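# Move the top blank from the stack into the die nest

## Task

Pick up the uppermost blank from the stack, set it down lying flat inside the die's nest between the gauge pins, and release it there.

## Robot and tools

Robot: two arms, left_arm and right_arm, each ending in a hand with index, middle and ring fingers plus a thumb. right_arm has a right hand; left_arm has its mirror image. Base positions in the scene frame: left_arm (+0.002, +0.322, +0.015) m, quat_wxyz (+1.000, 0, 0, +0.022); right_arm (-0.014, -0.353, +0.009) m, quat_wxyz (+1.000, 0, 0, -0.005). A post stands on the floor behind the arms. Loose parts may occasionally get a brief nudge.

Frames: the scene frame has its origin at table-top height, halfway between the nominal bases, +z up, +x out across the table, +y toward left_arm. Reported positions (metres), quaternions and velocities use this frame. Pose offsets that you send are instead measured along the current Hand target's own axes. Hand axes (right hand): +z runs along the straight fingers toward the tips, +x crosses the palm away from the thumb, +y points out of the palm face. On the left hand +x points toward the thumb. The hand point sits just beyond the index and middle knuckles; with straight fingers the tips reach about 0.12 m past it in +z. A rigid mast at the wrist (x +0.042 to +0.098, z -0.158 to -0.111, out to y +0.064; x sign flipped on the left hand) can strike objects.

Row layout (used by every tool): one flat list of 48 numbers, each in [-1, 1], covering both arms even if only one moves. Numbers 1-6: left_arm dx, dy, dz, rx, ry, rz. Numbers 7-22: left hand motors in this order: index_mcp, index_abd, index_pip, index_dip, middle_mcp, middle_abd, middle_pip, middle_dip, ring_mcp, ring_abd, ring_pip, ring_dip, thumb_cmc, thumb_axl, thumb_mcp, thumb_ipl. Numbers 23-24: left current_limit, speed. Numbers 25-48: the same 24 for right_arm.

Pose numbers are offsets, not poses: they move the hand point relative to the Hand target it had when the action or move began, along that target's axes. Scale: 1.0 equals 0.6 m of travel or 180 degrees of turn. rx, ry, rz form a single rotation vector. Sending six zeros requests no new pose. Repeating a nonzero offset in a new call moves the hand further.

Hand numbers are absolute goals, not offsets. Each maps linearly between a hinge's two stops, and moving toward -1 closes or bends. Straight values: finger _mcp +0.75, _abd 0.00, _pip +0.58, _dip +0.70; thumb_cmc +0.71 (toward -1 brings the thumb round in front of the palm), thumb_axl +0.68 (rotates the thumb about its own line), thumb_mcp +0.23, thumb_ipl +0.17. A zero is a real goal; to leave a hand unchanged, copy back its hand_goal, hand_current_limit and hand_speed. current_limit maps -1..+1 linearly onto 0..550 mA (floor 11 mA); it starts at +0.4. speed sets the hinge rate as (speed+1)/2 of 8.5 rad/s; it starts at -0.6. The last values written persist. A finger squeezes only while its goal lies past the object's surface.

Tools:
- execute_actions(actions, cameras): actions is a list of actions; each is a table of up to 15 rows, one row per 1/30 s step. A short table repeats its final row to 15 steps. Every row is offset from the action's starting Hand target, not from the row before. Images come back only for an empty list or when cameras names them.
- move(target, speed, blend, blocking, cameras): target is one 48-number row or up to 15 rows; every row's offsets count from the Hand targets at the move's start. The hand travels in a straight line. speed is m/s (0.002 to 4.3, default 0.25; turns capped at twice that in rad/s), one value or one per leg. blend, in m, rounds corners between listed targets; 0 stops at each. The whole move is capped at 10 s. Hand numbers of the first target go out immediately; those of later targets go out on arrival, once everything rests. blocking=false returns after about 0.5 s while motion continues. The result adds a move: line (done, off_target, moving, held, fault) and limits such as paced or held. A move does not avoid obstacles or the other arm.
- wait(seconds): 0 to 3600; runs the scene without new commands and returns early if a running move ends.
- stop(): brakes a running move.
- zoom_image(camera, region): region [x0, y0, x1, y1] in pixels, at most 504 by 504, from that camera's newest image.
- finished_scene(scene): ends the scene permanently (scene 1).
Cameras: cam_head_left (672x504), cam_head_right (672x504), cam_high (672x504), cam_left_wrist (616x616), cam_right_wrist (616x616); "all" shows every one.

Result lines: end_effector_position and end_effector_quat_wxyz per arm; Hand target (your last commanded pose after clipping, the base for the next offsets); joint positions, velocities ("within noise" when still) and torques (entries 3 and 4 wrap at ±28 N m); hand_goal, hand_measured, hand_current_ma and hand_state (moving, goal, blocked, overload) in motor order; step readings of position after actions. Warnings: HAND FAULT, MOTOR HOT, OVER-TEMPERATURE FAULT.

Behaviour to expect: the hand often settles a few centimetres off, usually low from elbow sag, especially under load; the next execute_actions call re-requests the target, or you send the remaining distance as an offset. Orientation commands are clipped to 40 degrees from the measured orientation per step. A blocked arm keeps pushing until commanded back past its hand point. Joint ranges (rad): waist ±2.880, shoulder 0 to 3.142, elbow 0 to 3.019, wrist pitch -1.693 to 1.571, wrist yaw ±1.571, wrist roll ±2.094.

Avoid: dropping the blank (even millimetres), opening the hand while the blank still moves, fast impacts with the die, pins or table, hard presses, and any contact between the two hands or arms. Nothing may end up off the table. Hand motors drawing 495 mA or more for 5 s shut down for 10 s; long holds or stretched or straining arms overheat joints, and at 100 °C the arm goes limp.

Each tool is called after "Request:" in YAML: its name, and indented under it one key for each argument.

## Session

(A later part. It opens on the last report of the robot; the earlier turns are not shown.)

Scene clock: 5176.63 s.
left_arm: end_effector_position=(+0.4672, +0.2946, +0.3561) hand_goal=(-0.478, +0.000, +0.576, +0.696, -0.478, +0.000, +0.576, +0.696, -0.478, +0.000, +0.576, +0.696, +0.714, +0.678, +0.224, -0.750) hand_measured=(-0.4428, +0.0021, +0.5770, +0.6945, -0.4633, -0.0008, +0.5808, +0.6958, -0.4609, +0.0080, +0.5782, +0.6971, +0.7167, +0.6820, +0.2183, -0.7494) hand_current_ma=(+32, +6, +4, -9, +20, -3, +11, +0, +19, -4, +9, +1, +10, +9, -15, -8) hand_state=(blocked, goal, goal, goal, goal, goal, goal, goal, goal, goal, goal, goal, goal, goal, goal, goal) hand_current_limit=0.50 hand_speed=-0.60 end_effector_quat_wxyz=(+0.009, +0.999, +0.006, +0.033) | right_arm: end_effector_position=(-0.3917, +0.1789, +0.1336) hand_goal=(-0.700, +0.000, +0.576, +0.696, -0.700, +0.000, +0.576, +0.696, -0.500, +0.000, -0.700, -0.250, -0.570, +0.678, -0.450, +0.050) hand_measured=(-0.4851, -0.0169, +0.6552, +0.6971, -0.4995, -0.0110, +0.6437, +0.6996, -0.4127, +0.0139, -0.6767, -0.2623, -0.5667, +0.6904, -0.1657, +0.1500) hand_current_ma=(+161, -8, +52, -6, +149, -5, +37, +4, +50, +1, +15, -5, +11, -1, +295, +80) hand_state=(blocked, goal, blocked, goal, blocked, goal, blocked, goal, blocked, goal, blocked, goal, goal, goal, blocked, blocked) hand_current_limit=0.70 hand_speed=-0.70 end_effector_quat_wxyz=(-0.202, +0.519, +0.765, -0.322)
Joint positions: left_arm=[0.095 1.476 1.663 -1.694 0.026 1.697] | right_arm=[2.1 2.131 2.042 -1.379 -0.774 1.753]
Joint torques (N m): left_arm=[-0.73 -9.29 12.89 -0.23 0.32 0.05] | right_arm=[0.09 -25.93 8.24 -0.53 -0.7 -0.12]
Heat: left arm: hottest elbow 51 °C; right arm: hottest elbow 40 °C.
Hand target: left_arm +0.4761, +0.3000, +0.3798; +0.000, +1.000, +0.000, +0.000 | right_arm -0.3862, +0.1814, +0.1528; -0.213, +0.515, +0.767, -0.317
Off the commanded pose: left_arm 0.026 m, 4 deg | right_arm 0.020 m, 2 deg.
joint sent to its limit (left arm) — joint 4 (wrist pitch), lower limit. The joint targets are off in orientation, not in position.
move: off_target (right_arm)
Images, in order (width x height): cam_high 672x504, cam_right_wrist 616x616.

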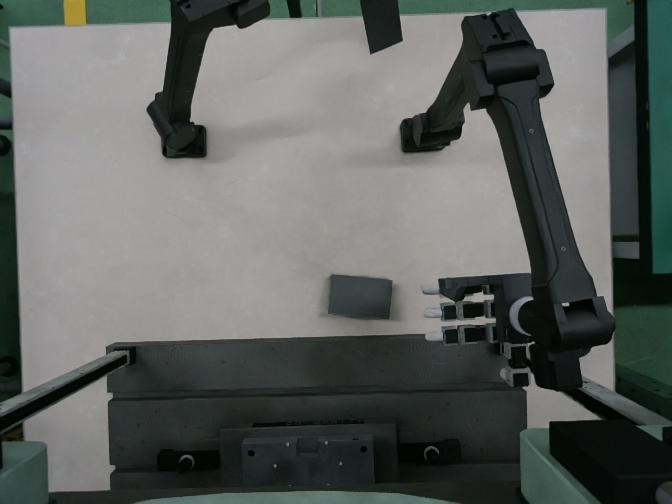

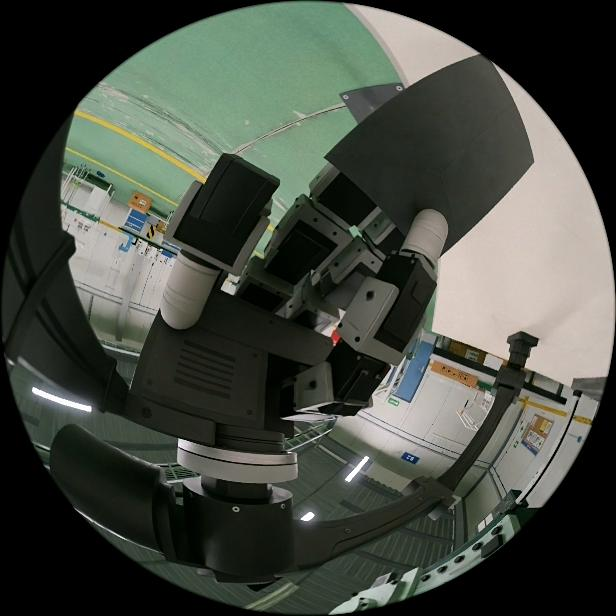

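Request:
move:
  target:
    - [0,0,0,0,0,0,-0.479,0,0.576,0.696,-0.479,0,0.576,0.696,-0.479,0,0.576,0.696,0.714,0.678,0.2247,-0.751,0.5,-0.6,0,-0.0013,-0.0835,0.0833,0,0,-0.70,0,0.576,0.696,-0.70,0,0.576,0.696,-0.50,0,-0.70,-0.25,-0.571,0.678,-0.45,0.05,0.7,-0.7]
    - [0,0,0,0,0,0,-0.479,0,0.576,0.696,-0.479,0,0.576,0.696,-0.479,0,0.576,0.696,0.714,0.678,0.2247,-0.751,0.5,-0.6,-0.0037,0.0108,-0.1504,0.15,0,0,-0.70,0,0.576,0.696,-0.70,0,0.576,0.696,-0.50,0,-0.70,-0.25,-0.571,0.678,-0.45,0.05,0.7,-0.7]
  speed: [0.05,0.05]
  blend: [0.01,0]
  cameras: ["cam_right_wrist","cam_high","cam_head_left"]

Request:
zoom_image:
  camera: "cam_high"
  region: [320, 0, 440, 120]

Scene clock: 5192.43 s.
left_arm: end_effector_position=(+0.4672, +0.2946, +0.3561) hand_goal=(-0.478, +0.000, +0.576, +0.696, -0.478, +0.000, +0.576, +0.696, -0.478, +0.000, +0.576, +0.696, +0.714, +0.678, +0.224, -0.750) hand_measured=(-0.4428, +0.0036, +0.5770, +0.6932, -0.4633, +0.0007, +0.5808, +0.6971, -0.4609, +0.0065, +0.5782, +0.6971, +0.7167, +0.6830, +0.2183, -0.7485) hand_current_ma=(+31, +4, +7, -12, +21, -7, +7, +5, +19, +0, +2, +3, +5, +12, -7, -6) hand_state=(blocked, goal, goal, goal, goal, goal, goal, goal, goal, goal, goal, goal, goal, goal, goal, goal) hand_current_limit=0.50 hand_speed=-0.60 end_effector_quat_wxyz=(+0.009, +0.999, +0.006, +0.033) | right_arm: end_effector_position=(-0.3258, +0.1995, +0.1953) hand_goal=(-0.700, +0.000, +0.576, +0.696, -0.700, +0.000, +0.576, +0.696, -0.500, +0.000, -0.700, -0.250, -0.570, +0.678, -0.450, +0.050) hand_measured=(-0.4863, -0.0213, +0.6642, +0.7213, -0.4995, -0.0096, +0.6514, +0.7200, -0.4139, +0.0153, -0.6767, -0.2623, -0.5680, +0.6883, -0.1756, +0.1529) hand_current_ma=(+164, -11, +58, +5, +149, +0, +44, +9, +49, +0, +12, -11, +4, +4, +279, +85) hand_state=(blocked, blocked, blocked, blocked, blocked, goal, blocked, blocked, blocked, goal, blocked, goal, goal, goal, blocked, blocked) hand_current_limit=0.70 hand_speed=-0.70 end_effector_quat_wxyz=(-0.328, +0.468, +0.666, -0.479)
Joint positions: left_arm=[0.095 1.476 1.663 -1.694 0.026 1.697] | right_arm=[1.881 2.138 2.093 -1.693 -1.234 1.407]
Joint torques (N m): left_arm=[-0.79 -9.47 12.89 -0.21 0.33 0.05] | right_arm=[0.09 -24.06 9.43 -1.06 -1.21 -0.07]
Heat: left arm: hottest elbow 51 °C; right arm: hottest elbow 41 °C.
Hand target: left_arm +0.4761, +0.3000, +0.3798; +0.000, +1.000, +0.000, +0.000 | right_arm -0.3223, +0.2051, +0.2121; -0.327, +0.451, +0.672, -0.487
Off the commanded pose: left_arm 0.026 m, 4 deg | right_arm 0.018 m, 2 deg.
joint sent to its limit (left arm) — joint 4 (wrist pitch), lower limit. The joint targets are off in orientation, not in position.
joint sent to its limit (right arm) — joint 4 (wrist pitch), lower limit. The joint targets are off in orientation, not in position.
move: off_target (right_arm)
Images, in order (width x height): cam_head_left 672x504, cam_high 672x504, cam_right_wrist 616x616.

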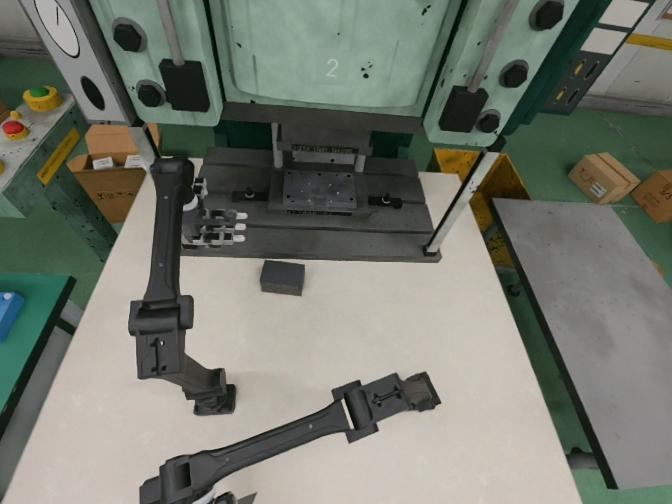

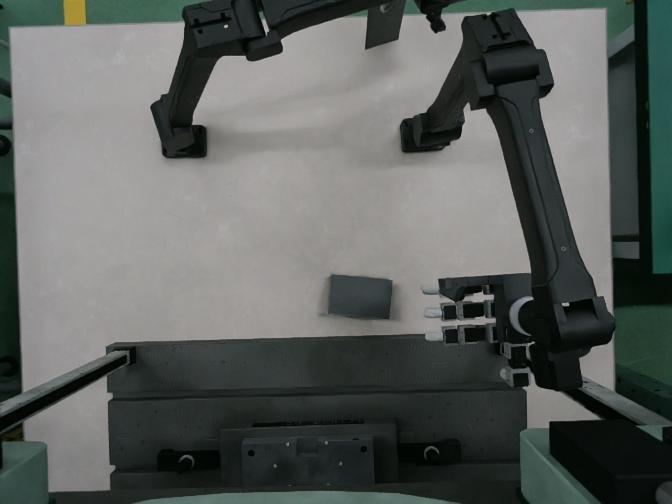

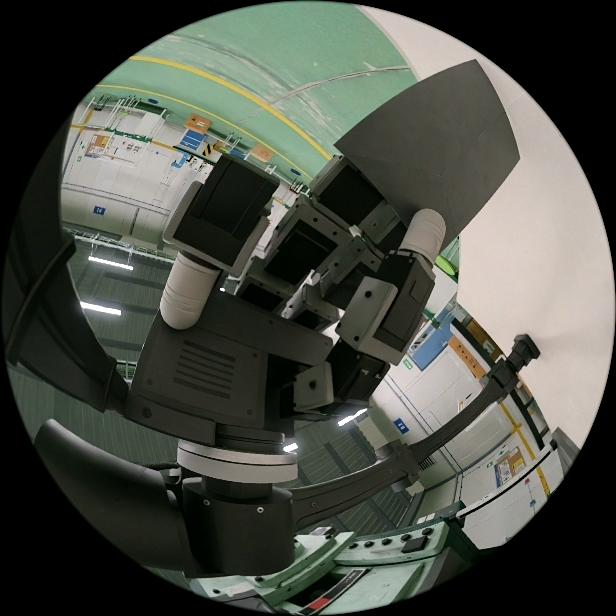

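Scaled by 4.200 from the camera's image (finer frame: 960x720).

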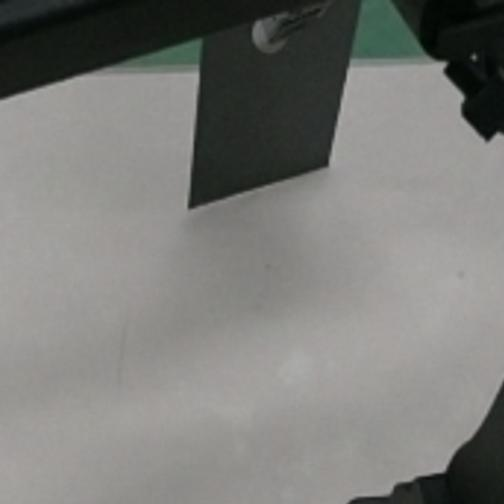

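Request:
move:
  target:
    - [0,0,0,0,0,0,-0.479,0,0.576,0.696,-0.479,0,0.576,0.696,-0.479,0,0.576,0.696,0.714,0.678,0.2247,-0.751,0.5,-0.6,0.0,0.0,-0.02,0,0,0,-0.70,0,0.576,0.696,-0.70,0,0.576,0.696,-0.50,0,-0.70,-0.25,-0.571,0.678,-0.45,0.05,0.7,-0.7]
    - [0,0,0,0,0,0,-0.479,0,0.576,0.696,-0.479,0,0.576,0.696,-0.479,0,0.576,0.696,0.714,0.678,0.2247,-0.751,0.5,-0.6,-0.314,-0.1435,-0.113,0,0.0807,0.0263,-0.70,0,0.576,0.696,-0.70,0,0.576,0.696,-0.50,0,-0.70,-0.25,-0.571,0.678,-0.45,0.05,0.7,-0.7]
  speed: [0.08,0.08]
  blend: [0.01,0]
  cameras: ["cam_right_wrist","cam_high","cam_head_left"]

Scene clock: 5290.47 s.
left_arm: end_effector_position=(+0.4672, +0.2946, +0.3561) hand_goal=(-0.478, +0.000, +0.576, +0.696, -0.478, +0.000, +0.576, +0.696, -0.478, +0.000, +0.576, +0.696, +0.714, +0.678, +0.224, -0.750) hand_measured=(-0.4441, +0.0036, +0.5770, +0.6932, -0.4621, -0.0008, +0.5808, +0.6958, -0.4621, +0.0080, +0.5782, +0.6971, +0.7167, +0.6830, +0.2183, -0.7494) hand_current_ma=(+32, +9, +9, -10, +24, -6, +9, -1, +22, +0, +5, +0, +15, +13, -14, -9) hand_state=(blocked, goal, goal, goal, goal, goal, goal, goal, goal, goal, goal, goal, goal, goal, goal, goal) hand_current_limit=0.50 hand_speed=-0.60 end_effector_quat_wxyz=(+0.009, +0.999, +0.006, +0.033) | right_arm: end_effector_position=(-0.2195, +0.0424, +0.3125) hand_goal=(-0.700, +0.000, +0.576, +0.696, -0.700, +0.000, +0.576, +0.696, -0.500, +0.000, -0.700, -0.250, -0.570, +0.678, -0.450, +0.050) hand_measured=(-0.4863, -0.0228, +0.6745, +0.7276, -0.6563, -0.0110, +0.6001, +0.7111, -0.4139, +0.0139, -0.6767, -0.2623, -0.5630, +0.6893, -0.2093, +0.1529) hand_current_ma=(+167, -11, +63, +9, +21, +0, +11, +6, +45, +9, +7, -4, +7, +8, +237, +84) hand_state=(blocked, blocked, blocked, blocked, blocked, goal, blocked, goal, blocked, goal, blocked, goal, goal, goal, blocked, blocked) hand_current_limit=0.70 hand_speed=-0.70 end_effector_quat_wxyz=(-0.383, +0.535, +0.608, -0.445)
Joint positions: left_arm=[0.095 1.476 1.663 -1.694 0.026 1.697] | right_arm=[1.744 1.483 1.478 -1.49 -1.254 1.661]
Joint torques (N m): left_arm=[-0.67 -9.17 12.92 -0.2 0.36 0.07] | right_arm=[-0.09 -14.45 7.8 0.23 -0.94 0.11]
Heat: left arm: hottest elbow 51 °C; right arm: hottest elbow 44 °C.
Hand target: left_arm +0.4761, +0.3000, +0.3798; +0.000, +1.000, +0.000, +0.000 | right_arm -0.2160, +0.0450, +0.3150; -0.389, +0.537, +0.606, -0.440
Off the commanded pose: left_arm 0.026 m, 4 deg | right_arm 0.005 m, 1 deg.
joint sent to its limit (left arm) — joint 4 (wrist pitch), lower limit. The joint targets are off in orientation, not in position.
move: done
Images, in order (width x height): cam_head_left 672x504, cam_high 672x504, cam_right_wrist 616x616.

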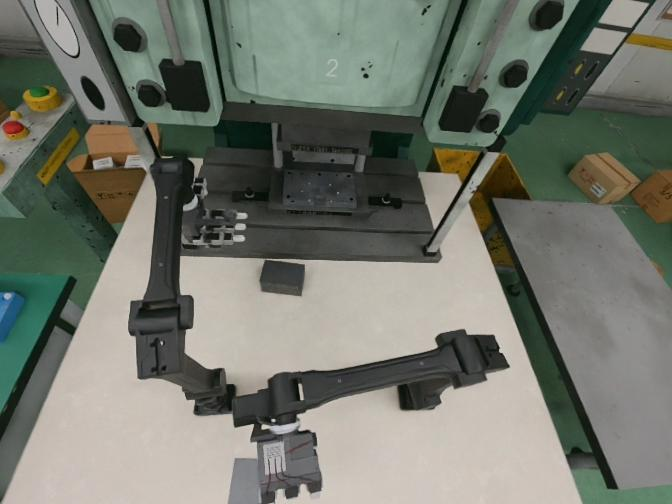

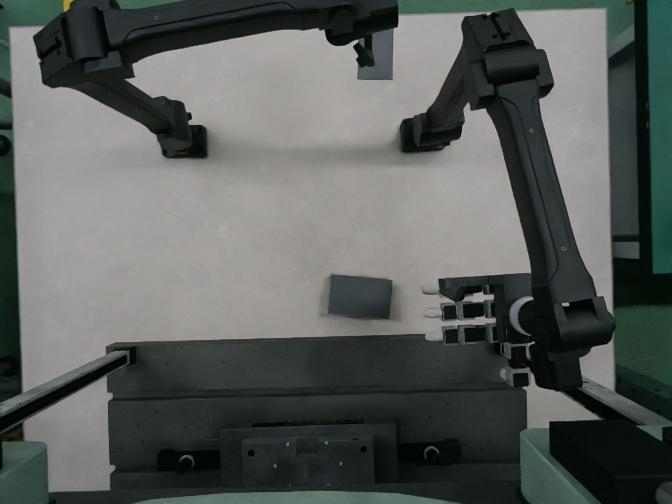

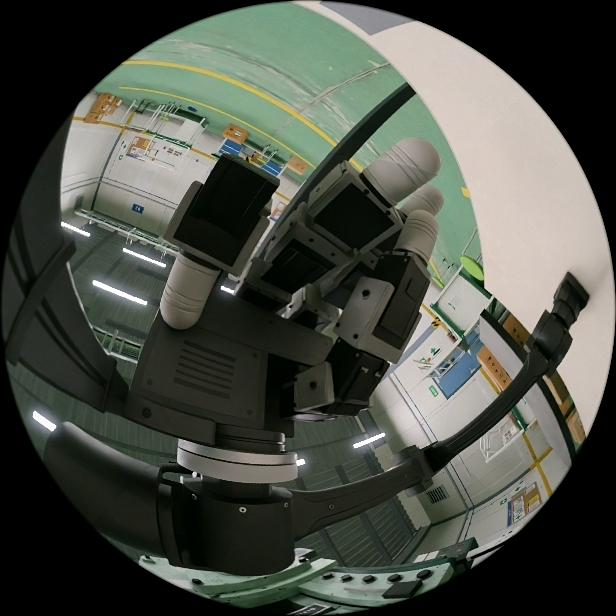

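Request:
zoom_image:
  camera: "cam_high"
  region: [300, 0, 450, 150]

Request:
zoom_image:
  camera: "cam_right_wrist"
  region: [280, 0, 500, 220]

Request:
zoom_image:
  camera: "cam_head_left"
  region: [180, 400, 340, 504]

Scaled by 3.360 from the camera's image (finer frame: 960x720).

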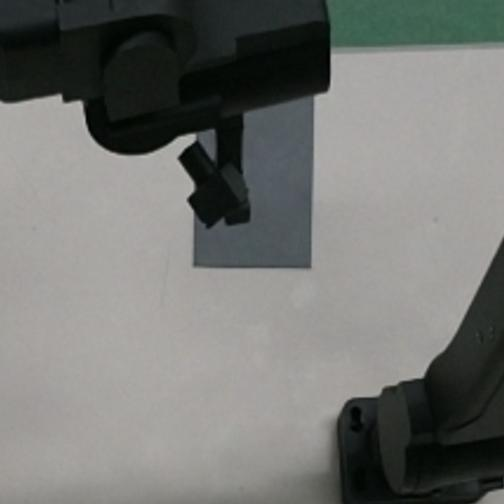

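Scaled by 2.291 from the camera's image (finer frame: 880x880).

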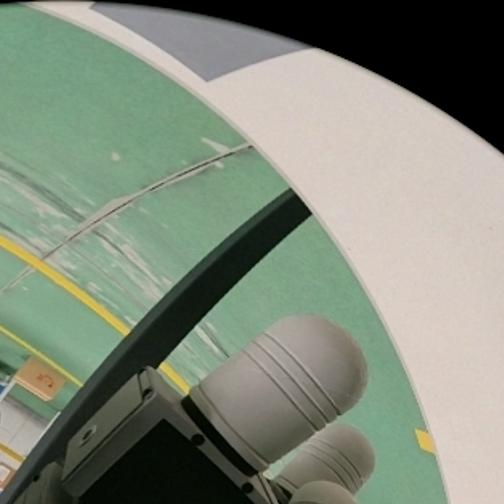

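Scaled by 3.150 from the camera's image (finer frame: 960x720).

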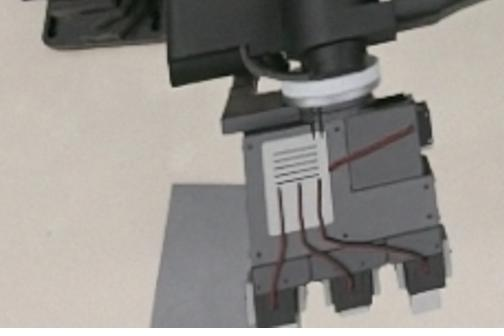

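Request:
zoom_image:
  camera: "cam_high"
  region: [200, 400, 420, 504]

Request:
zoom_image:
  camera: "cam_head_left"
  region: [220, 80, 440, 260]

Request:
zoom_image:
  camera: "cam_head_right"
  region: [240, 80, 460, 260]

Scaled by 2.291 from the camera's image (finer frame: 960x720).

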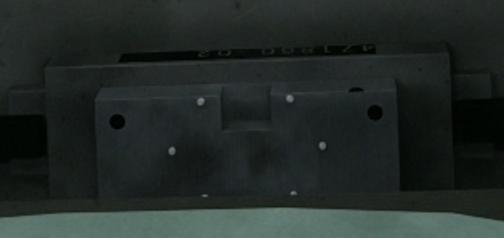

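Scaled by 2.291 from the camera's image (finer frame: 960x720).

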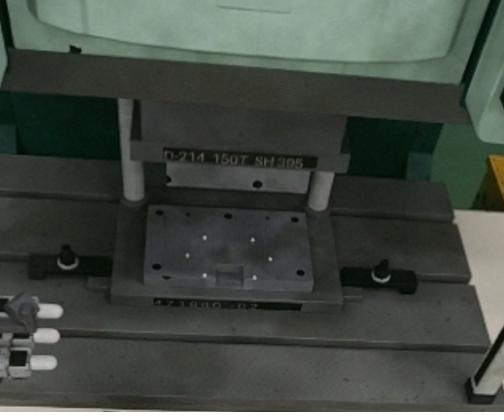

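This scene's latest camera images include none from cam_head_right. They are from: cam_head_left, cam_high, cam_right_wrist. cam_head_right's image comes with the result of a call that names it in "cameras".

Request:
move:
  target: [0,0,0,0,0,0,-0.479,0,0.576,0.696,-0.479,0,0.576,0.696,-0.479,0,0.576,0.696,0.714,0.678,0.2247,-0.751,0.5,-0.6,0.121,0.1157,-0.006,-0.399,-0.0277,-0.0389,0.753,0,0.576,0.696,0.753,0,0.576,0.696,-0.40,0,-0.479,0.696,0.714,0.678,0.2247,0.17,0.7,-0.5]
  speed: 0.15
  cameras: ["cam_high","cam_right_wrist"]

Request:
zoom_image:
  camera: "cam_high"
  region: [300, 0, 450, 150]

Scene clock: 5590.30 s.
left_arm: end_effector_position=(+0.4672, +0.2946, +0.3561) hand_goal=(-0.478, +0.000, +0.576, +0.696, -0.478, +0.000, +0.576, +0.696, -0.478, +0.000, +0.576, +0.696, +0.714, +0.678, +0.224, -0.750) hand_measured=(-0.4428, +0.0021, +0.5770, +0.6932, -0.4633, -0.0008, +0.5808, +0.6958, -0.4609, +0.0065, +0.5782, +0.6971, +0.7167, +0.6820, +0.2183, -0.7485) hand_current_ma=(+31, +7, +9, -11, +18, -7, +8, -1, +18, -5, +10, -2, +9, +11, -12, -8) hand_state=(blocked, goal, goal, goal, goal, goal, goal, goal, goal, goal, goal, goal, goal, goal, goal, goal) hand_current_limit=0.50 hand_speed=-0.60 end_effector_quat_wxyz=(+0.009, +0.999, +0.006, +0.033) | right_arm: end_effector_position=(-0.1911, +0.1135, +0.2381) hand_goal=(+0.754, +0.000, +0.576, +0.696, +0.754, +0.000, +0.576, +0.696, -0.400, +0.000, -0.478, +0.696, +0.714, +0.678, +0.224, +0.170) hand_measured=(+0.7281, +0.0007, +0.5808, +0.7098, +0.7306, -0.0110, +0.5808, +0.7034, -0.3717, +0.0124, -0.4701, +0.6945, +0.7016, +0.6735, +0.2123, +0.1757) hand_current_ma=(-14, -8, +11, +4, -2, -3, +2, +8, +7, +4, +8, -1, +0, +2, -2, +3) hand_state=(blocked, goal, goal, goal, blocked, goal, goal, goal, blocked, goal, goal, goal, goal, goal, goal, goal) hand_current_limit=0.70 hand_speed=-0.50 end_effector_quat_wxyz=(+0.010, +0.607, +0.794, -0.005)
Joint positions: left_arm=[0.095 1.476 1.663 -1.694 0.026 1.697] | right_arm=[2.099 1.762 1.726 -1.558 -0.001 1.823]
Joint torques (N m): left_arm=[-0.85 -9.41 12.9 -0.16 0.35 0.08] | right_arm=[1.38 -17.14 11.07 -0.91 0.18 0.11]
Heat: left arm: hottest elbow 53 °C; right arm: hottest elbow 41 °C.
Hand target: left_arm +0.4761, +0.3000, +0.3798; +0.000, +1.000, +0.000, +0.000 | right_arm -0.2000, +0.1201, +0.2501; +0.000, +0.609, +0.793, +0.001
Off the commanded pose: left_arm 0.026 m, 4 deg | right_arm 0.016 m, 1 deg.
joint sent to its limit (left arm) — joint 4 (wrist pitch), lower limit. The joint targets are off in orientation, not in position.
move: off_target (right_arm)

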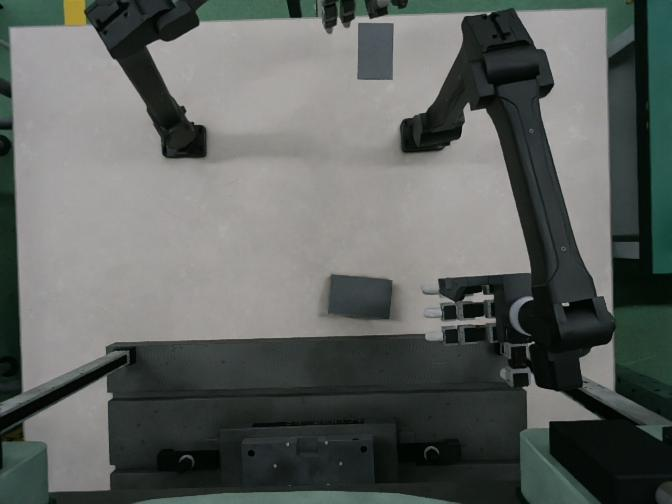

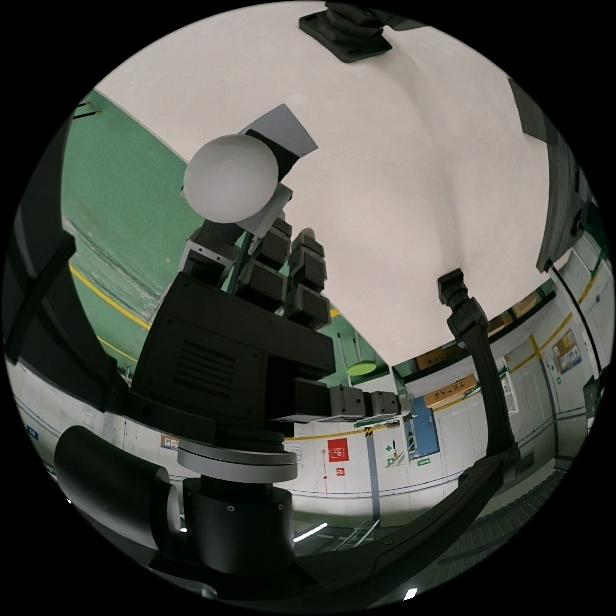

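Scaled by 3.360 from the camera's image (finer frame: 960x720).

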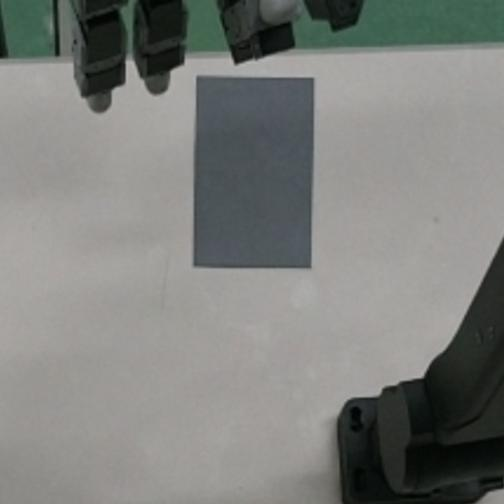

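Request:
move:
  target:
    - [0,0,0,0,0,0,-0.479,0,0.576,0.696,-0.479,0,0.576,0.696,-0.479,0,0.576,0.696,0.714,0.678,0.2247,-0.751,0.5,-0.6,0.1324,0.1622,0.15,-0.004,-0.016,0,0.753,0,0.576,0.696,0.753,0,0.576,0.696,-0.40,0,-0.479,0.696,0.714,0.678,0.2247,0.17,0.7,-0.5]
    - [0,0,0,0,0,0,-0.479,0,0.576,0.696,-0.479,0,0.576,0.696,-0.479,0,0.576,0.696,0.714,0.678,0.2247,-0.751,0.5,-0.6,0.1324,0.1622,0.2585,-0.004,-0.016,0,0.753,0,0.576,0.696,0.753,0,0.576,0.696,-0.40,0,-0.479,0.696,0.714,0.678,0.2247,0.17,0.7,-0.5]
    - [0,0,0,0,0,0,-0.479,0,0.576,0.696,-0.479,0,0.576,0.696,-0.479,0,0.576,0.696,0.714,0.678,0.2247,-0.751,0.5,-0.6,0.2693,0.1989,0.2585,-0.004,-0.016,-0.04,0.753,0,0.576,0.696,0.753,0,0.576,0.696,-0.40,0,-0.479,0.696,0.714,0.678,0.2247,0.17,0.7,-0.5]
  speed: [0.15,0.07,0.07]
  cameras: ["cam_high"]

Request:
zoom_image:
  camera: "cam_high"
  region: [300, 0, 450, 150]

Scene clock: 5612.37 s.
left_arm: end_effector_position=(+0.4672, +0.2946, +0.3561) hand_goal=(-0.478, +0.000, +0.576, +0.696, -0.478, +0.000, +0.576, +0.696, -0.478, +0.000, +0.576, +0.696, +0.714, +0.678, +0.224, -0.750) hand_measured=(-0.4441, +0.0036, +0.5770, +0.6945, -0.4633, -0.0008, +0.5821, +0.6958, -0.4621, +0.0065, +0.5782, +0.6971, +0.7167, +0.6820, +0.2183, -0.7485) hand_current_ma=(+28, +6, +11, -7, +24, -6, +14, +1, +17, -2, +6, +2, +6, +17, -10, -6) hand_state=(blocked, goal, goal, goal, goal, goal, goal, goal, goal, goal, goal, goal, goal, goal, goal, goal) hand_current_limit=0.50 hand_speed=-0.60 end_effector_quat_wxyz=(+0.009, +0.999, +0.006, +0.033) | right_arm: end_effector_position=(-0.1353, +0.2975, +0.1385) hand_goal=(+0.754, +0.000, +0.576, +0.696, +0.754, +0.000, +0.576, +0.696, -0.400, +0.000, -0.478, +0.696, +0.714, +0.678, +0.224, +0.170) hand_measured=(+0.7607, +0.1545, +0.5885, +0.7085, +0.7993, +0.1501, +0.6129, +0.7111, -0.3657, +0.0139, -0.4701, +0.6932, +0.7079, +0.6735, +0.2123, +0.1748) hand_current_ma=(+15, +56, +16, +5, +15, +54, +16, +10, +14, -1, +6, -6, +5, -3, -1, -3) hand_state=(goal, blocked, goal, goal, blocked, blocked, blocked, goal, blocked, goal, goal, goal, goal, goal, goal, goal) hand_current_limit=0.70 hand_speed=-0.50 end_effector_quat_wxyz=(+0.000, +0.557, +0.830, +0.006)
Joint positions: left_arm=[0.095 1.476 1.663 -1.694 0.026 1.697] | right_arm=[1.9 2.165 2.087 -1.486 0.01 1.5]
Joint torques (N m): left_arm=[-0.73 -9.23 12.88 -0.24 0.35 0.08] | right_arm=[-0.67 -17.26 8.7 -0.01 0.25 -0.15]
Heat: left arm: hottest elbow 54 °C; right arm: hottest elbow 44 °C.
Hand target: left_arm +0.4761, +0.3000, +0.3798; +0.000, +1.000, +0.000, +0.000 | right_arm -0.1267, +0.3072, +0.0953; +0.023, +0.558, +0.830, -0.010
Off the commanded pose: left_arm 0.026 m, 4 deg | right_arm 0.045 m, 3 deg.
joint sent to its limit (left arm) — joint 4 (wrist pitch), lower limit. The joint targets are off in orientation, not in position.
move: off_target (right_arm)

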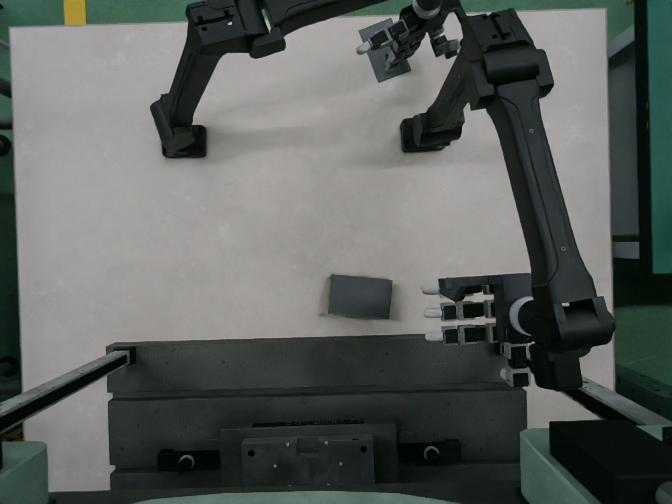

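Scaled by 3.360 from the camera's image (finer frame: 960x720).

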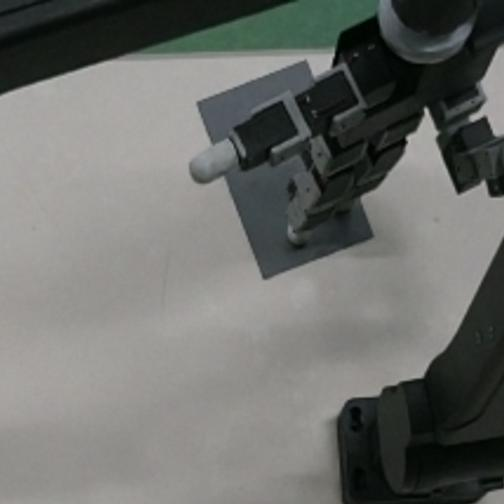

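Request:
move:
  target:
    - [0,0,0,0,0,0,-0.479,0,0.576,0.696,-0.479,0,0.576,0.696,-0.479,0,0.576,0.696,0.714,0.678,0.2247,-0.751,0.5,-0.6,0.033,0.0132,0,0,0,0,0.753,0,0.576,0.696,0.753,0,0.576,0.696,-0.40,0,-0.479,0.696,0.714,0.678,0.2247,0.17,0.7,-0.5]
    - [0,0,0,0,0,0,-0.479,0,0.576,0.696,-0.479,0,0.576,0.696,-0.479,0,0.576,0.696,0.714,0.678,0.2247,-0.751,0.5,-0.6,0.008,0.01,-0.033,0,0,0,0.753,0,0.576,0.696,0.753,0,0.576,0.696,-0.40,0,-0.479,0.696,0.714,0.678,0.2247,0.17,0.7,-0.5]
    - [0,0,0,0,0,0,-0.479,0,0.576,0.696,-0.479,0,0.576,0.696,-0.479,0,0.576,0.696,0.714,0.678,0.2247,-0.751,0.5,-0.6,0.008,0.01,-0.11,0,0,0,0.753,0,0.576,0.696,0.753,0,0.576,0.696,-0.40,0,-0.479,0.696,0.714,0.678,0.2247,0.17,0.7,-0.5]
  speed: [0.06,0.06,0.1]
  cameras: ["cam_high"]

Request:
zoom_image:
  camera: "cam_high"
  region: [300, 0, 450, 150]

Scene clock: 5625.67 s.
left_arm: end_effector_position=(+0.4672, +0.2946, +0.3561) hand_goal=(-0.478, +0.000, +0.576, +0.696, -0.478, +0.000, +0.576, +0.696, -0.478, +0.000, +0.576, +0.696, +0.714, +0.678, +0.224, -0.750) hand_measured=(-0.4441, +0.0021, +0.5770, +0.6932, -0.4621, -0.0008, +0.5821, +0.6958, -0.4609, +0.0080, +0.5782, +0.6971, +0.7167, +0.6820, +0.2173, -0.7494) hand_current_ma=(+33, +6, +11, -6, +19, -9, +9, +0, +18, +1, +6, +6, +10, +9, -11, -5) hand_state=(blocked, goal, goal, goal, goal, goal, goal, goal, goal, goal, goal, goal, goal, goal, goal, goal) hand_current_limit=0.50 hand_speed=-0.60 end_effector_quat_wxyz=(+0.009, +0.999, +0.006, +0.033) | right_arm: end_effector_position=(-0.1296, +0.3068, +0.1552) hand_goal=(+0.754, +0.000, +0.576, +0.696, +0.754, +0.000, +0.576, +0.696, -0.400, +0.000, -0.478, +0.696, +0.714, +0.678, +0.224, +0.170) hand_measured=(+0.7595, +0.0124, +0.5795, +0.7073, +0.7571, -0.0052, +0.5872, +0.7111, -0.3669, +0.0124, -0.4701, +0.6958, +0.7067, +0.6735, +0.2123, +0.1757) hand_current_ma=(+6, -6, +6, -6, +5, -5, +5, +5, +17, +4, +3, -3, +1, -9, -1, -2) hand_state=(goal, goal, goal, goal, goal, goal, goal, goal, blocked, goal, goal, goal, goal, goal, goal, goal) hand_current_limit=0.70 hand_speed=-0.50 end_effector_quat_wxyz=(+0.029, +0.557, +0.830, -0.015)
Joint positions: left_arm=[0.095 1.476 1.663 -1.694 0.026 1.697] | right_arm=[1.888 2.254 2.281 -1.661 0.013 1.491]
Joint torques (N m): left_arm=[-0.5 -9.29 12.78 -0.24 0.32 0.07] | right_arm=[0.15 -23.3 11 -0.83 0.2 -0.11]
Heat: left arm: hottest elbow 54 °C; right arm: hottest elbow 44 °C.
Hand target: left_arm +0.4761, +0.3000, +0.3798; +0.000, +1.000, +0.000, +0.000 | right_arm -0.1246, +0.3167, +0.1611; +0.023, +0.558, +0.830, -0.010
Off the commanded pose: left_arm 0.026 m, 4 deg | right_arm 0.012 m, 1 deg.
joint sent to its limit (left arm) — joint 4 (wrist pitch), lower limit. The joint targets are off in orientation, not in position.
move: off_target (right_arm)

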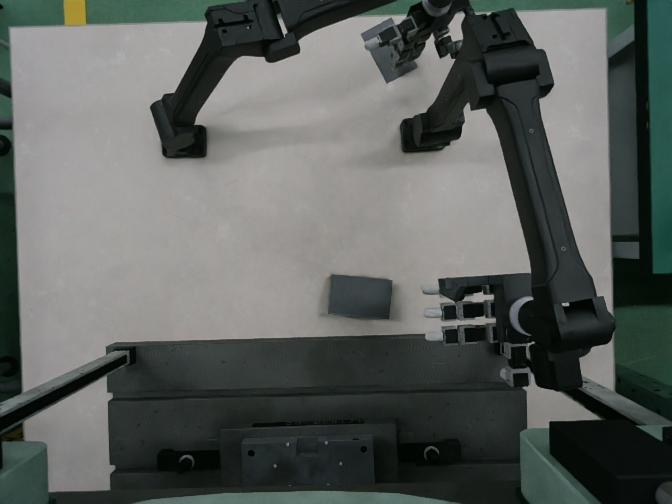

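Scaled by 3.360 from the camera's image (finer frame: 960x720).

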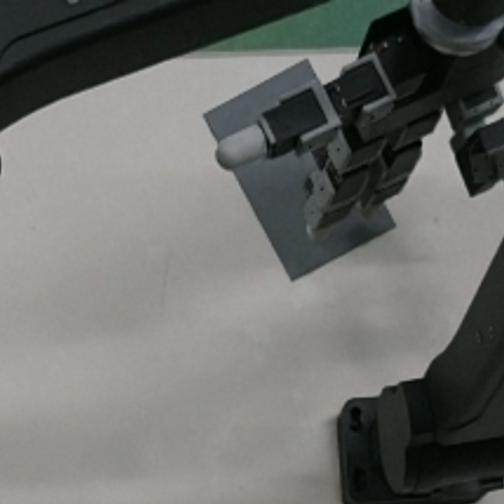

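Request:
move:
  target:
    - [0,0,0,0,0,0,-0.479,0,0.576,0.696,-0.479,0,0.576,0.696,-0.479,0,0.576,0.696,0.714,0.678,0.2247,-0.751,0.5,-0.6,-0.0469,-0.0827,-0.01,0,0,0,0.753,0,0.576,0.696,0.753,0,0.576,0.696,-0.40,0,-0.479,0.696,0.714,0.678,0.2247,0.17,0.7,-0.5]
    - [0,0,0,0,0,0,-0.479,0,0.576,0.696,-0.479,0,0.576,0.696,-0.479,0,0.576,0.696,0.714,0.678,0.2247,-0.751,0.5,-0.6,-0.0469,-0.0827,0.1185,0,0,0,0.753,0,0.576,0.696,0.753,0,0.576,0.696,-0.40,0,-0.479,0.696,0.714,0.678,0.2247,0.17,0.7,-0.5]
    - [0,0,0,0,0,0,-0.479,0,0.576,0.696,-0.479,0,0.576,0.696,-0.479,0,0.576,0.696,0.714,0.678,0.2247,-0.751,0.5,-0.6,-0.0691,-0.2984,0.1185,0,0,0,0.753,0,0.576,0.696,0.753,0,0.576,0.696,-0.40,0,-0.479,0.696,0.714,0.678,0.2247,0.17,0.7,-0.5]
  speed: [0.1,0.07,0.07]
  cameras: ["cam_high"]

Request:
zoom_image:
  camera: "cam_high"
  region: [320, 0, 440, 120]

Scene clock: 5646.37 s.
left_arm: end_effector_position=(+0.4672, +0.2946, +0.3561) hand_goal=(-0.478, +0.000, +0.576, +0.696, -0.478, +0.000, +0.576, +0.696, -0.478, +0.000, +0.576, +0.696, +0.714, +0.678, +0.224, -0.750) hand_measured=(-0.4441, +0.0021, +0.5770, +0.6945, -0.4621, -0.0008, +0.5808, +0.6958, -0.4621, +0.0065, +0.5782, +0.6971, +0.7167, +0.6820, +0.2183, -0.7485) hand_current_ma=(+31, +7, +10, -8, +22, -9, +13, +0, +19, -1, +6, +0, +8, +14, -10, -11) hand_state=(blocked, goal, goal, goal, goal, goal, goal, goal, goal, goal, goal, goal, goal, goal, goal, goal) hand_current_limit=0.50 hand_speed=-0.60 end_effector_quat_wxyz=(+0.009, +0.999, +0.006, +0.033) | right_arm: end_effector_position=(-0.2624, +0.2162, +0.1316) hand_goal=(+0.754, +0.000, +0.576, +0.696, +0.754, +0.000, +0.576, +0.696, -0.400, +0.000, -0.478, +0.696, +0.714, +0.678, +0.224, +0.170) hand_measured=(+0.5882, -0.0052, +0.4474, +0.6397, +0.5907, +0.0490, +0.4525, +0.6346, -0.3620, +0.0124, -0.4701, +0.6945, +0.7079, +0.6735, +0.2113, +0.1748) hand_current_ma=(-104, -8, -63, -31, -115, +8, -81, -32, +16, +9, +4, -6, +0, -2, -4, +2) hand_state=(blocked, goal, blocked, blocked, blocked, blocked, blocked, blocked, blocked, goal, goal, goal, goal, goal, goal, goal) hand_current_limit=0.70 hand_speed=-0.50 end_effector_quat_wxyz=(+0.001, +0.558, +0.830, +0.011)
Joint positions: left_arm=[0.095 1.476 1.663 -1.694 0.026 1.697] | right_arm=[2.129 2.1 1.958 -1.422 0.021 1.731]
Joint torques (N m): left_arm=[-0.79 -9.05 12.77 -0.16 0.34 0.07] | right_arm=[1.96 -18.02 6.34 0.13 -0.64 0.16]
Heat: left arm: hottest elbow 54 °C; right arm: hottest elbow 45 °C.
Hand target: left_arm +0.4761, +0.3000, +0.3798; +0.000, +1.000, +0.000, +0.000 | right_arm -0.2727, +0.2078, +0.0902; +0.023, +0.558, +0.830, -0.010
Off the commanded pose: left_arm 0.026 m, 4 deg | right_arm 0.043 m, 3 deg.
joint sent to its limit (left arm) — joint 4 (wrist pitch), lower limit. The joint targets are off in orientation, not in position.
move: off_target (right_arm)

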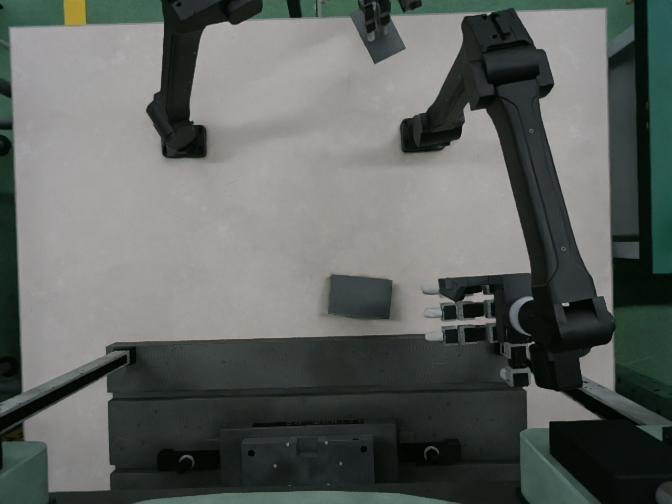

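Scaled by 4.200 from the camera's image (finer frame: 960x720).

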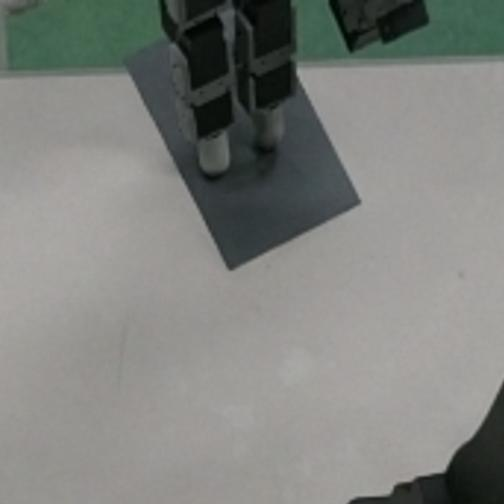

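Request:
move:
  target: [0,0,0,0,0,0,-0.479,0,0.576,0.696,-0.479,0,0.576,0.696,-0.479,0,0.576,0.696,0.714,0.678,0.2247,-0.751,0.5,-0.6,-0.0037,-0.0432,0,0,0,0,0.753,0,0.576,0.696,0.753,0,0.576,0.696,-0.40,0,-0.479,0.696,0.714,0.678,0.2247,0.17,0.7,-0.5]
  speed: [0.06]
  cameras: ["cam_high"]

Request:
zoom_image:
  camera: "cam_high"
  region: [320, 0, 440, 120]

Scene clock: 5657.37 s.
left_arm: end_effector_position=(+0.4672, +0.2946, +0.3561) hand_goal=(-0.478, +0.000, +0.576, +0.696, -0.478, +0.000, +0.576, +0.696, -0.478, +0.000, +0.576, +0.696, +0.714, +0.678, +0.224, -0.750) hand_measured=(-0.4428, +0.0036, +0.5770, +0.6932, -0.4633, -0.0008, +0.5821, +0.6958, -0.4609, +0.0080, +0.5782, +0.6971, +0.7167, +0.6830, +0.2183, -0.7485) hand_current_ma=(+34, +5, +8, -7, +20, -8, +3, -1, +18, -3, +10, +4, +8, +13, -14, -4) hand_state=(blocked, goal, goal, goal, goal, goal, goal, goal, goal, goal, goal, goal, goal, goal, goal, goal) hand_current_limit=0.50 hand_speed=-0.60 end_effector_quat_wxyz=(+0.009, +0.999, +0.006, +0.033) | right_arm: end_effector_position=(-0.2865, +0.2012, +0.1313) hand_goal=(+0.754, +0.000, +0.576, +0.696, +0.754, +0.000, +0.576, +0.696, -0.400, +0.000, -0.478, +0.696, +0.714, +0.678, +0.224, +0.170) hand_measured=(+0.5846, -0.0096, +0.4487, +0.6410, +0.5895, +0.0446, +0.4487, +0.6334, -0.3620, +0.0124, -0.4701, +0.6945, +0.7067, +0.6735, +0.2113, +0.1748) hand_current_ma=(-113, -10, -75, -32, -115, +12, -80, -33, +15, +1, +10, -2, +4, -12, -8, +6) hand_state=(blocked, goal, blocked, blocked, blocked, blocked, blocked, blocked, blocked, goal, goal, goal, goal, goal, goal, goal) hand_current_limit=0.70 hand_speed=-0.50 end_effector_quat_wxyz=(+0.000, +0.556, +0.831, +0.009)
Joint positions: left_arm=[0.095 1.476 1.663 -1.694 0.026 1.697] | right_arm=[2.172 2.1 1.958 -1.422 0.018 1.771]
Joint torques (N m): left_arm=[-0.62 -9.52 12.88 -0.21 0.33 0.08] | right_arm=[1.96 -17.49 7.3 0.06 -0.58 0.11]
Heat: left arm: hottest elbow 54 °C; right arm: hottest elbow 44 °C.
Hand target: left_arm +0.4761, +0.3000, +0.3798; +0.000, +1.000, +0.000, +0.000 | right_arm -0.2959, +0.1960, +0.0901; +0.023, +0.558, +0.830, -0.010
Off the commanded pose: left_arm 0.026 m, 4 deg | right_arm 0.043 m, 3 deg.
joint sent to its limit (left arm) — joint 4 (wrist pitch), lower limit. The joint targets are off in orientation, not in position.
move: off_target (right_arm)

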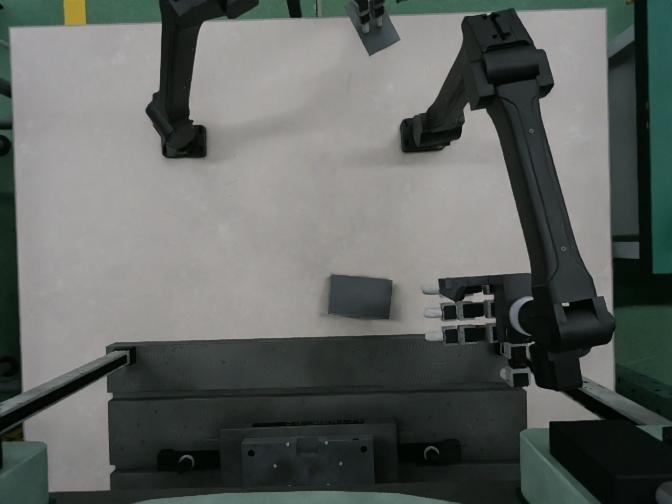

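Scaled by 4.200 from the camera's image (finer frame: 960x720).

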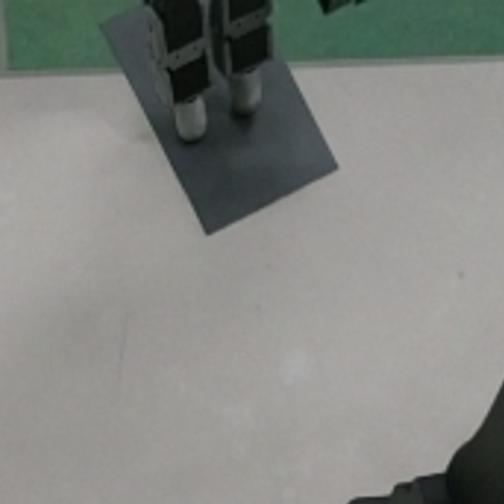

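Request:
move:
  target:
    - [0,0,0,0,0,0,-0.479,0,0.576,0.696,-0.479,0,0.576,0.696,-0.479,0,0.576,0.696,0.714,0.678,0.2247,-0.751,0.5,-0.6,0.005,0.066,-0.03,0,0,0,0.753,0,0.576,0.696,0.753,0,0.576,0.696,-0.40,0,-0.479,0.696,0.714,0.678,0.2247,0.17,0.7,-0.5]
    - [0,0,0,0,0,0,-0.479,0,0.576,0.696,-0.479,0,0.576,0.696,-0.479,0,0.576,0.696,0.714,0.678,0.2247,-0.751,0.5,-0.6,0.005,0.066,-0.14,0,0,0,0.753,0,0.576,0.696,0.753,0,0.576,0.696,-0.40,0,-0.479,0.696,0.714,0.678,0.2247,0.17,0.7,-0.5]
  speed: [0.06,0.15]
  cameras: ["cam_high"]

Request:
zoom_image:
  camera: "cam_high"
  region: [320, 0, 440, 120]

Scene clock: 5667.67 s.
left_arm: end_effector_position=(+0.4672, +0.2946, +0.3561) hand_goal=(-0.478, +0.000, +0.576, +0.696, -0.478, +0.000, +0.576, +0.696, -0.478, +0.000, +0.576, +0.696, +0.714, +0.678, +0.224, -0.750) hand_measured=(-0.4428, +0.0036, +0.5770, +0.6945, -0.4633, -0.0008, +0.5821, +0.6958, -0.4621, +0.0080, +0.5782, +0.6971, +0.7167, +0.6820, +0.2173, -0.7494) hand_current_ma=(+31, +10, +7, -7, +23, -7, +9, +1, +19, -2, +10, +4, +11, +8, -9, -4) hand_state=(blocked, goal, goal, goal, goal, goal, goal, goal, goal, goal, goal, goal, goal, goal, goal, goal) hand_current_limit=0.50 hand_speed=-0.60 end_effector_quat_wxyz=(+0.009, +0.999, +0.006, +0.033) | right_arm: end_effector_position=(-0.2631, +0.2081, +0.1673) hand_goal=(+0.754, +0.000, +0.576, +0.696, +0.754, +0.000, +0.576, +0.696, -0.400, +0.000, -0.478, +0.696, +0.714, +0.678, +0.224, +0.170) hand_measured=(+0.7342, -0.0110, +0.5616, +0.6818, +0.7342, -0.0184, +0.5616, +0.6830, -0.3633, +0.0124, -0.4701, +0.6932, +0.7067, +0.6735, +0.2113, +0.1748) hand_current_ma=(-5, -5, -1, -6, -7, -13, -6, -6, +16, +3, +8, -7, +1, -6, -2, +4) hand_state=(goal, goal, goal, goal, blocked, goal, goal, goal, blocked, goal, goal, goal, goal, goal, goal, goal) hand_current_limit=0.70 hand_speed=-0.50 end_effector_quat_wxyz=(+0.030, +0.558, +0.829, -0.011)
Joint positions: left_arm=[0.095 1.476 1.663 -1.694 0.026 1.697] | right_arm=[2.132 2.125 2.089 -1.598 0.004 1.736]
Joint torques (N m): left_arm=[-0.38 -9.17 12.85 -0.25 0.33 0.06] | right_arm=[0.03 -22.24 10.62 -0.95 0.06 -0.12]
Heat: left arm: hottest elbow 54 °C; right arm: hottest elbow 43 °C.
Hand target: left_arm +0.4761, +0.3000, +0.3798; +0.000, +1.000, +0.000, +0.000 | right_arm -0.2627, +0.2171, +0.1743; +0.023, +0.558, +0.830, -0.010
Off the commanded pose: left_arm 0.026 m, 4 deg | right_arm 0.011 m, 1 deg.
joint sent to its limit (left arm) — joint 4 (wrist pitch), lower limit. The joint targets are off in orientation, not in position.
move: off_target (right_arm)

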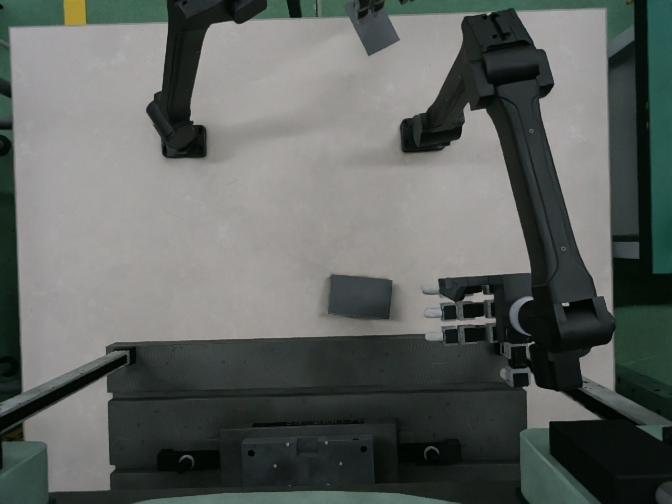

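Scaled by 4.200 from the camera's image (finer frame: 960x720).

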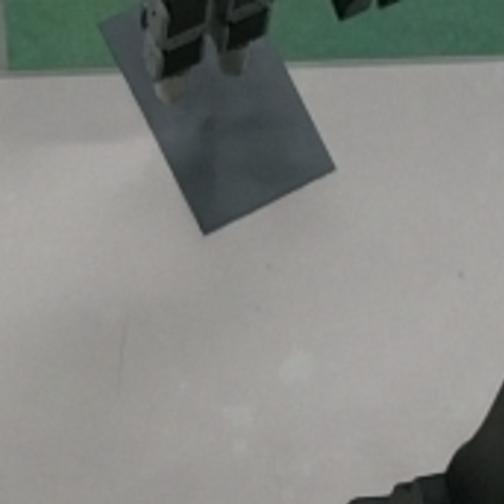

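Request:
move:
  target: [0,0,0,0,0,0,-0.479,0,0.576,0.696,-0.479,0,0.576,0.696,-0.479,0,0.576,0.696,0.714,0.678,0.2247,-0.751,0.5,-0.6,0,-0.4609,0.015,0.004,0.016,-0.012,0.753,0,0.576,0.696,0.753,0,0.576,0.696,-0.40,0,-0.479,0.696,0.714,0.678,0.2247,0.17,0.7,-0.5]
  speed: 0.15
  cameras: []

Request:
move:
  target: [0,0,0,0,0,0,-0.479,0,0.576,0.696,-0.479,0,0.576,0.696,-0.479,0,0.576,0.696,0.714,0.678,0.2247,-0.751,0.5,-0.6,0,0,0.18,0,0,0,-0.565,0,0.576,0.696,-0.565,0,0.576,0.696,-0.50,0,-0.70,-0.25,-0.571,0.678,0.2247,0.17,0.7,-0.5]
  speed: 0.1
  cameras: ["cam_right_wrist"]

Scene clock: 5684.63 s.
left_arm: end_effector_position=(+0.4672, +0.2946, +0.3561) hand_goal=(-0.478, +0.000, +0.576, +0.696, -0.478, +0.000, +0.576, +0.696, -0.478, +0.000, +0.576, +0.696, +0.714, +0.678, +0.224, -0.750) hand_measured=(-0.4428, +0.0021, +0.5770, +0.6932, -0.4621, -0.0008, +0.5808, +0.6958, -0.4621, +0.0080, +0.5782, +0.6971, +0.7167, +0.6820, +0.2173, -0.7485) hand_current_ma=(+36, +6, +7, -7, +22, -6, +8, +5, +17, -1, +9, +3, +12, +11, -10, -8) hand_state=(blocked, goal, goal, goal, goal, goal, goal, goal, goal, goal, goal, goal, goal, goal, goal, goal) hand_current_limit=0.50 hand_speed=-0.60 end_effector_quat_wxyz=(+0.009, +0.999, +0.006, +0.033) | right_arm: end_effector_position=(-0.5153, +0.1071, +0.1567) hand_goal=(+0.754, +0.000, +0.576, +0.696, +0.754, +0.000, +0.576, +0.696, -0.400, +0.000, -0.478, +0.696, +0.714, +0.678, +0.224, +0.170) hand_measured=(+0.7354, -0.0052, +0.5603, +0.6830, +0.7330, -0.0154, +0.5616, +0.6830, -0.3633, +0.0124, -0.4688, +0.6945, +0.7067, +0.6735, +0.2113, +0.1748) hand_current_ma=(+3, -7, +0, -7, +0, -3, -6, +1, +16, +4, +9, -7, +4, -6, -2, -1) hand_state=(goal, goal, goal, goal, blocked, goal, goal, goal, blocked, goal, goal, goal, goal, goal, goal, goal) hand_current_limit=0.70 hand_speed=-0.50 end_effector_quat_wxyz=(-0.022, +0.530, +0.848, +0.003)
Joint positions: left_arm=[0.095 1.476 1.663 -1.694 0.026 1.697] | right_arm=[2.507 2.409 2.579 -1.696 0.002 2.044]
Joint torques (N m): left_arm=[-0.85 -9.47 12.79 -0.25 0.34 0.07] | right_arm=[0.44 -24.94 11.08 -0.68 0.12 0.08]
Heat: left arm: hottest elbow 54 °C; right arm: hottest elbow 43 °C.
Hand target: left_arm +0.4761, +0.3000, +0.3798; +0.000, +1.000, +0.000, +0.000 | right_arm -0.5186, +0.1122, +0.1625; -0.001, +0.542, +0.840, -0.001
Off the commanded pose: left_arm 0.026 m, 4 deg | right_arm 0.008 m, 3 deg.
joint sent to its limit (left arm) — joint 4 (wrist pitch), lower limit. The joint targets are off in orientation, not in position.
joint sent to its limit (right arm) — joint 4 (wrist pitch), lower limit. The joint targets are off in orientation, not in position.
move: off_target (right_arm)

Scene clock: 5686.17 s.
left_arm: end_effector_position=(+0.4672, +0.2946, +0.3561) hand_goal=(-0.478, +0.000, +0.576, +0.696, -0.478, +0.000, +0.576, +0.696, -0.478, +0.000, +0.576, +0.696, +0.714, +0.678, +0.224, -0.750) hand_measured=(-0.4428, +0.0036, +0.5757, +0.6932, -0.4621, -0.0008, +0.5821, +0.6971, -0.4609, +0.0080, +0.5782, +0.6971, +0.7167, +0.6820, +0.2183, -0.7485) hand_current_ma=(+34, +6, +2, -15, +19, -5, +11, +0, +23, -4, +12, +5, +7, +13, -13, -13) hand_state=(blocked, goal, goal, goal, goal, goal, goal, goal, goal, goal, goal, goal, goal, goal, goal, goal) hand_current_limit=0.50 hand_speed=-0.60 end_effector_quat_wxyz=(+0.009, +0.999, +0.006, +0.033) | right_arm: end_effector_position=(-0.5188, +0.1086, +0.0602) hand_goal=(-0.564, +0.000, +0.576, +0.696, -0.564, +0.000, +0.576, +0.696, -0.500, +0.000, -0.700, -0.250, -0.570, +0.678, +0.224, +0.170) hand_measured=(-0.4778, -0.0052, +0.5744, +0.6830, -0.4778, -0.0140, +0.5731, +0.6894, -0.4139, +0.0124, -0.6856, -0.2330, -0.5743, +0.6735, +0.2113, +0.1738) hand_current_ma=(+60, -3, +5, -8, +59, -5, -1, -1, +49, +8, +15, +3, +4, -2, +2, -2) hand_state=(blocked, goal, goal, goal, blocked, goal, goal, goal, blocked, goal, goal, goal, goal, goal, goal, goal) hand_current_limit=0.70 hand_speed=-0.50 end_effector_quat_wxyz=(+0.002, +0.535, +0.845, -0.001)
Joint positions: left_arm=[0.095 1.476 1.663 -1.694 0.026 1.697] | right_arm=[2.506 2.469 2.431 -1.538 -0.001 2.054]
Joint torques (N m): left_arm=[-0.73 -9.29 12.72 -0.24 0.36 0.08] | right_arm=[0.38 -25.99 7.86 0.01 0.22 0.11]
Heat: left arm: hottest elbow 54 °C; right arm: hottest elbow 43 °C.
Hand target: left_arm +0.4761, +0.3000, +0.3798; +0.000, +1.000, +0.000, +0.000 | right_arm -0.5188, +0.1122, +0.0545; -0.001, +0.542, +0.840, -0.001
Off the commanded pose: left_arm 0.026 m, 4 deg | right_arm 0.007 m, 1 deg.
joint sent to its limit (left arm) — joint 4 (wrist pitch), lower limit. The joint targets are off in orientation, not in position.
move: done

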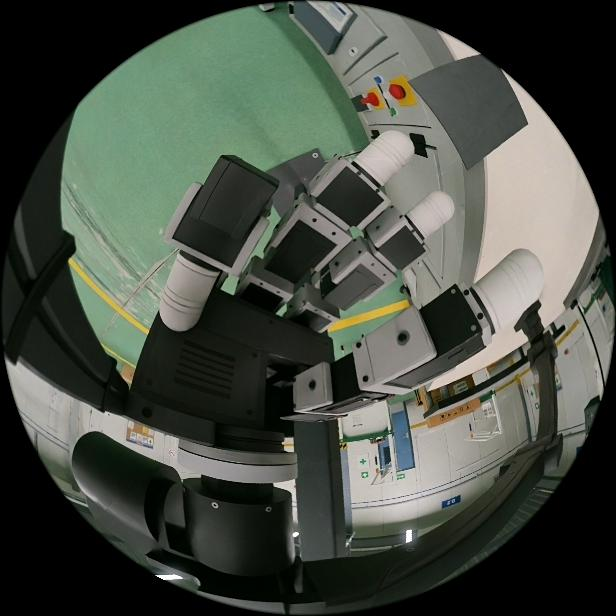

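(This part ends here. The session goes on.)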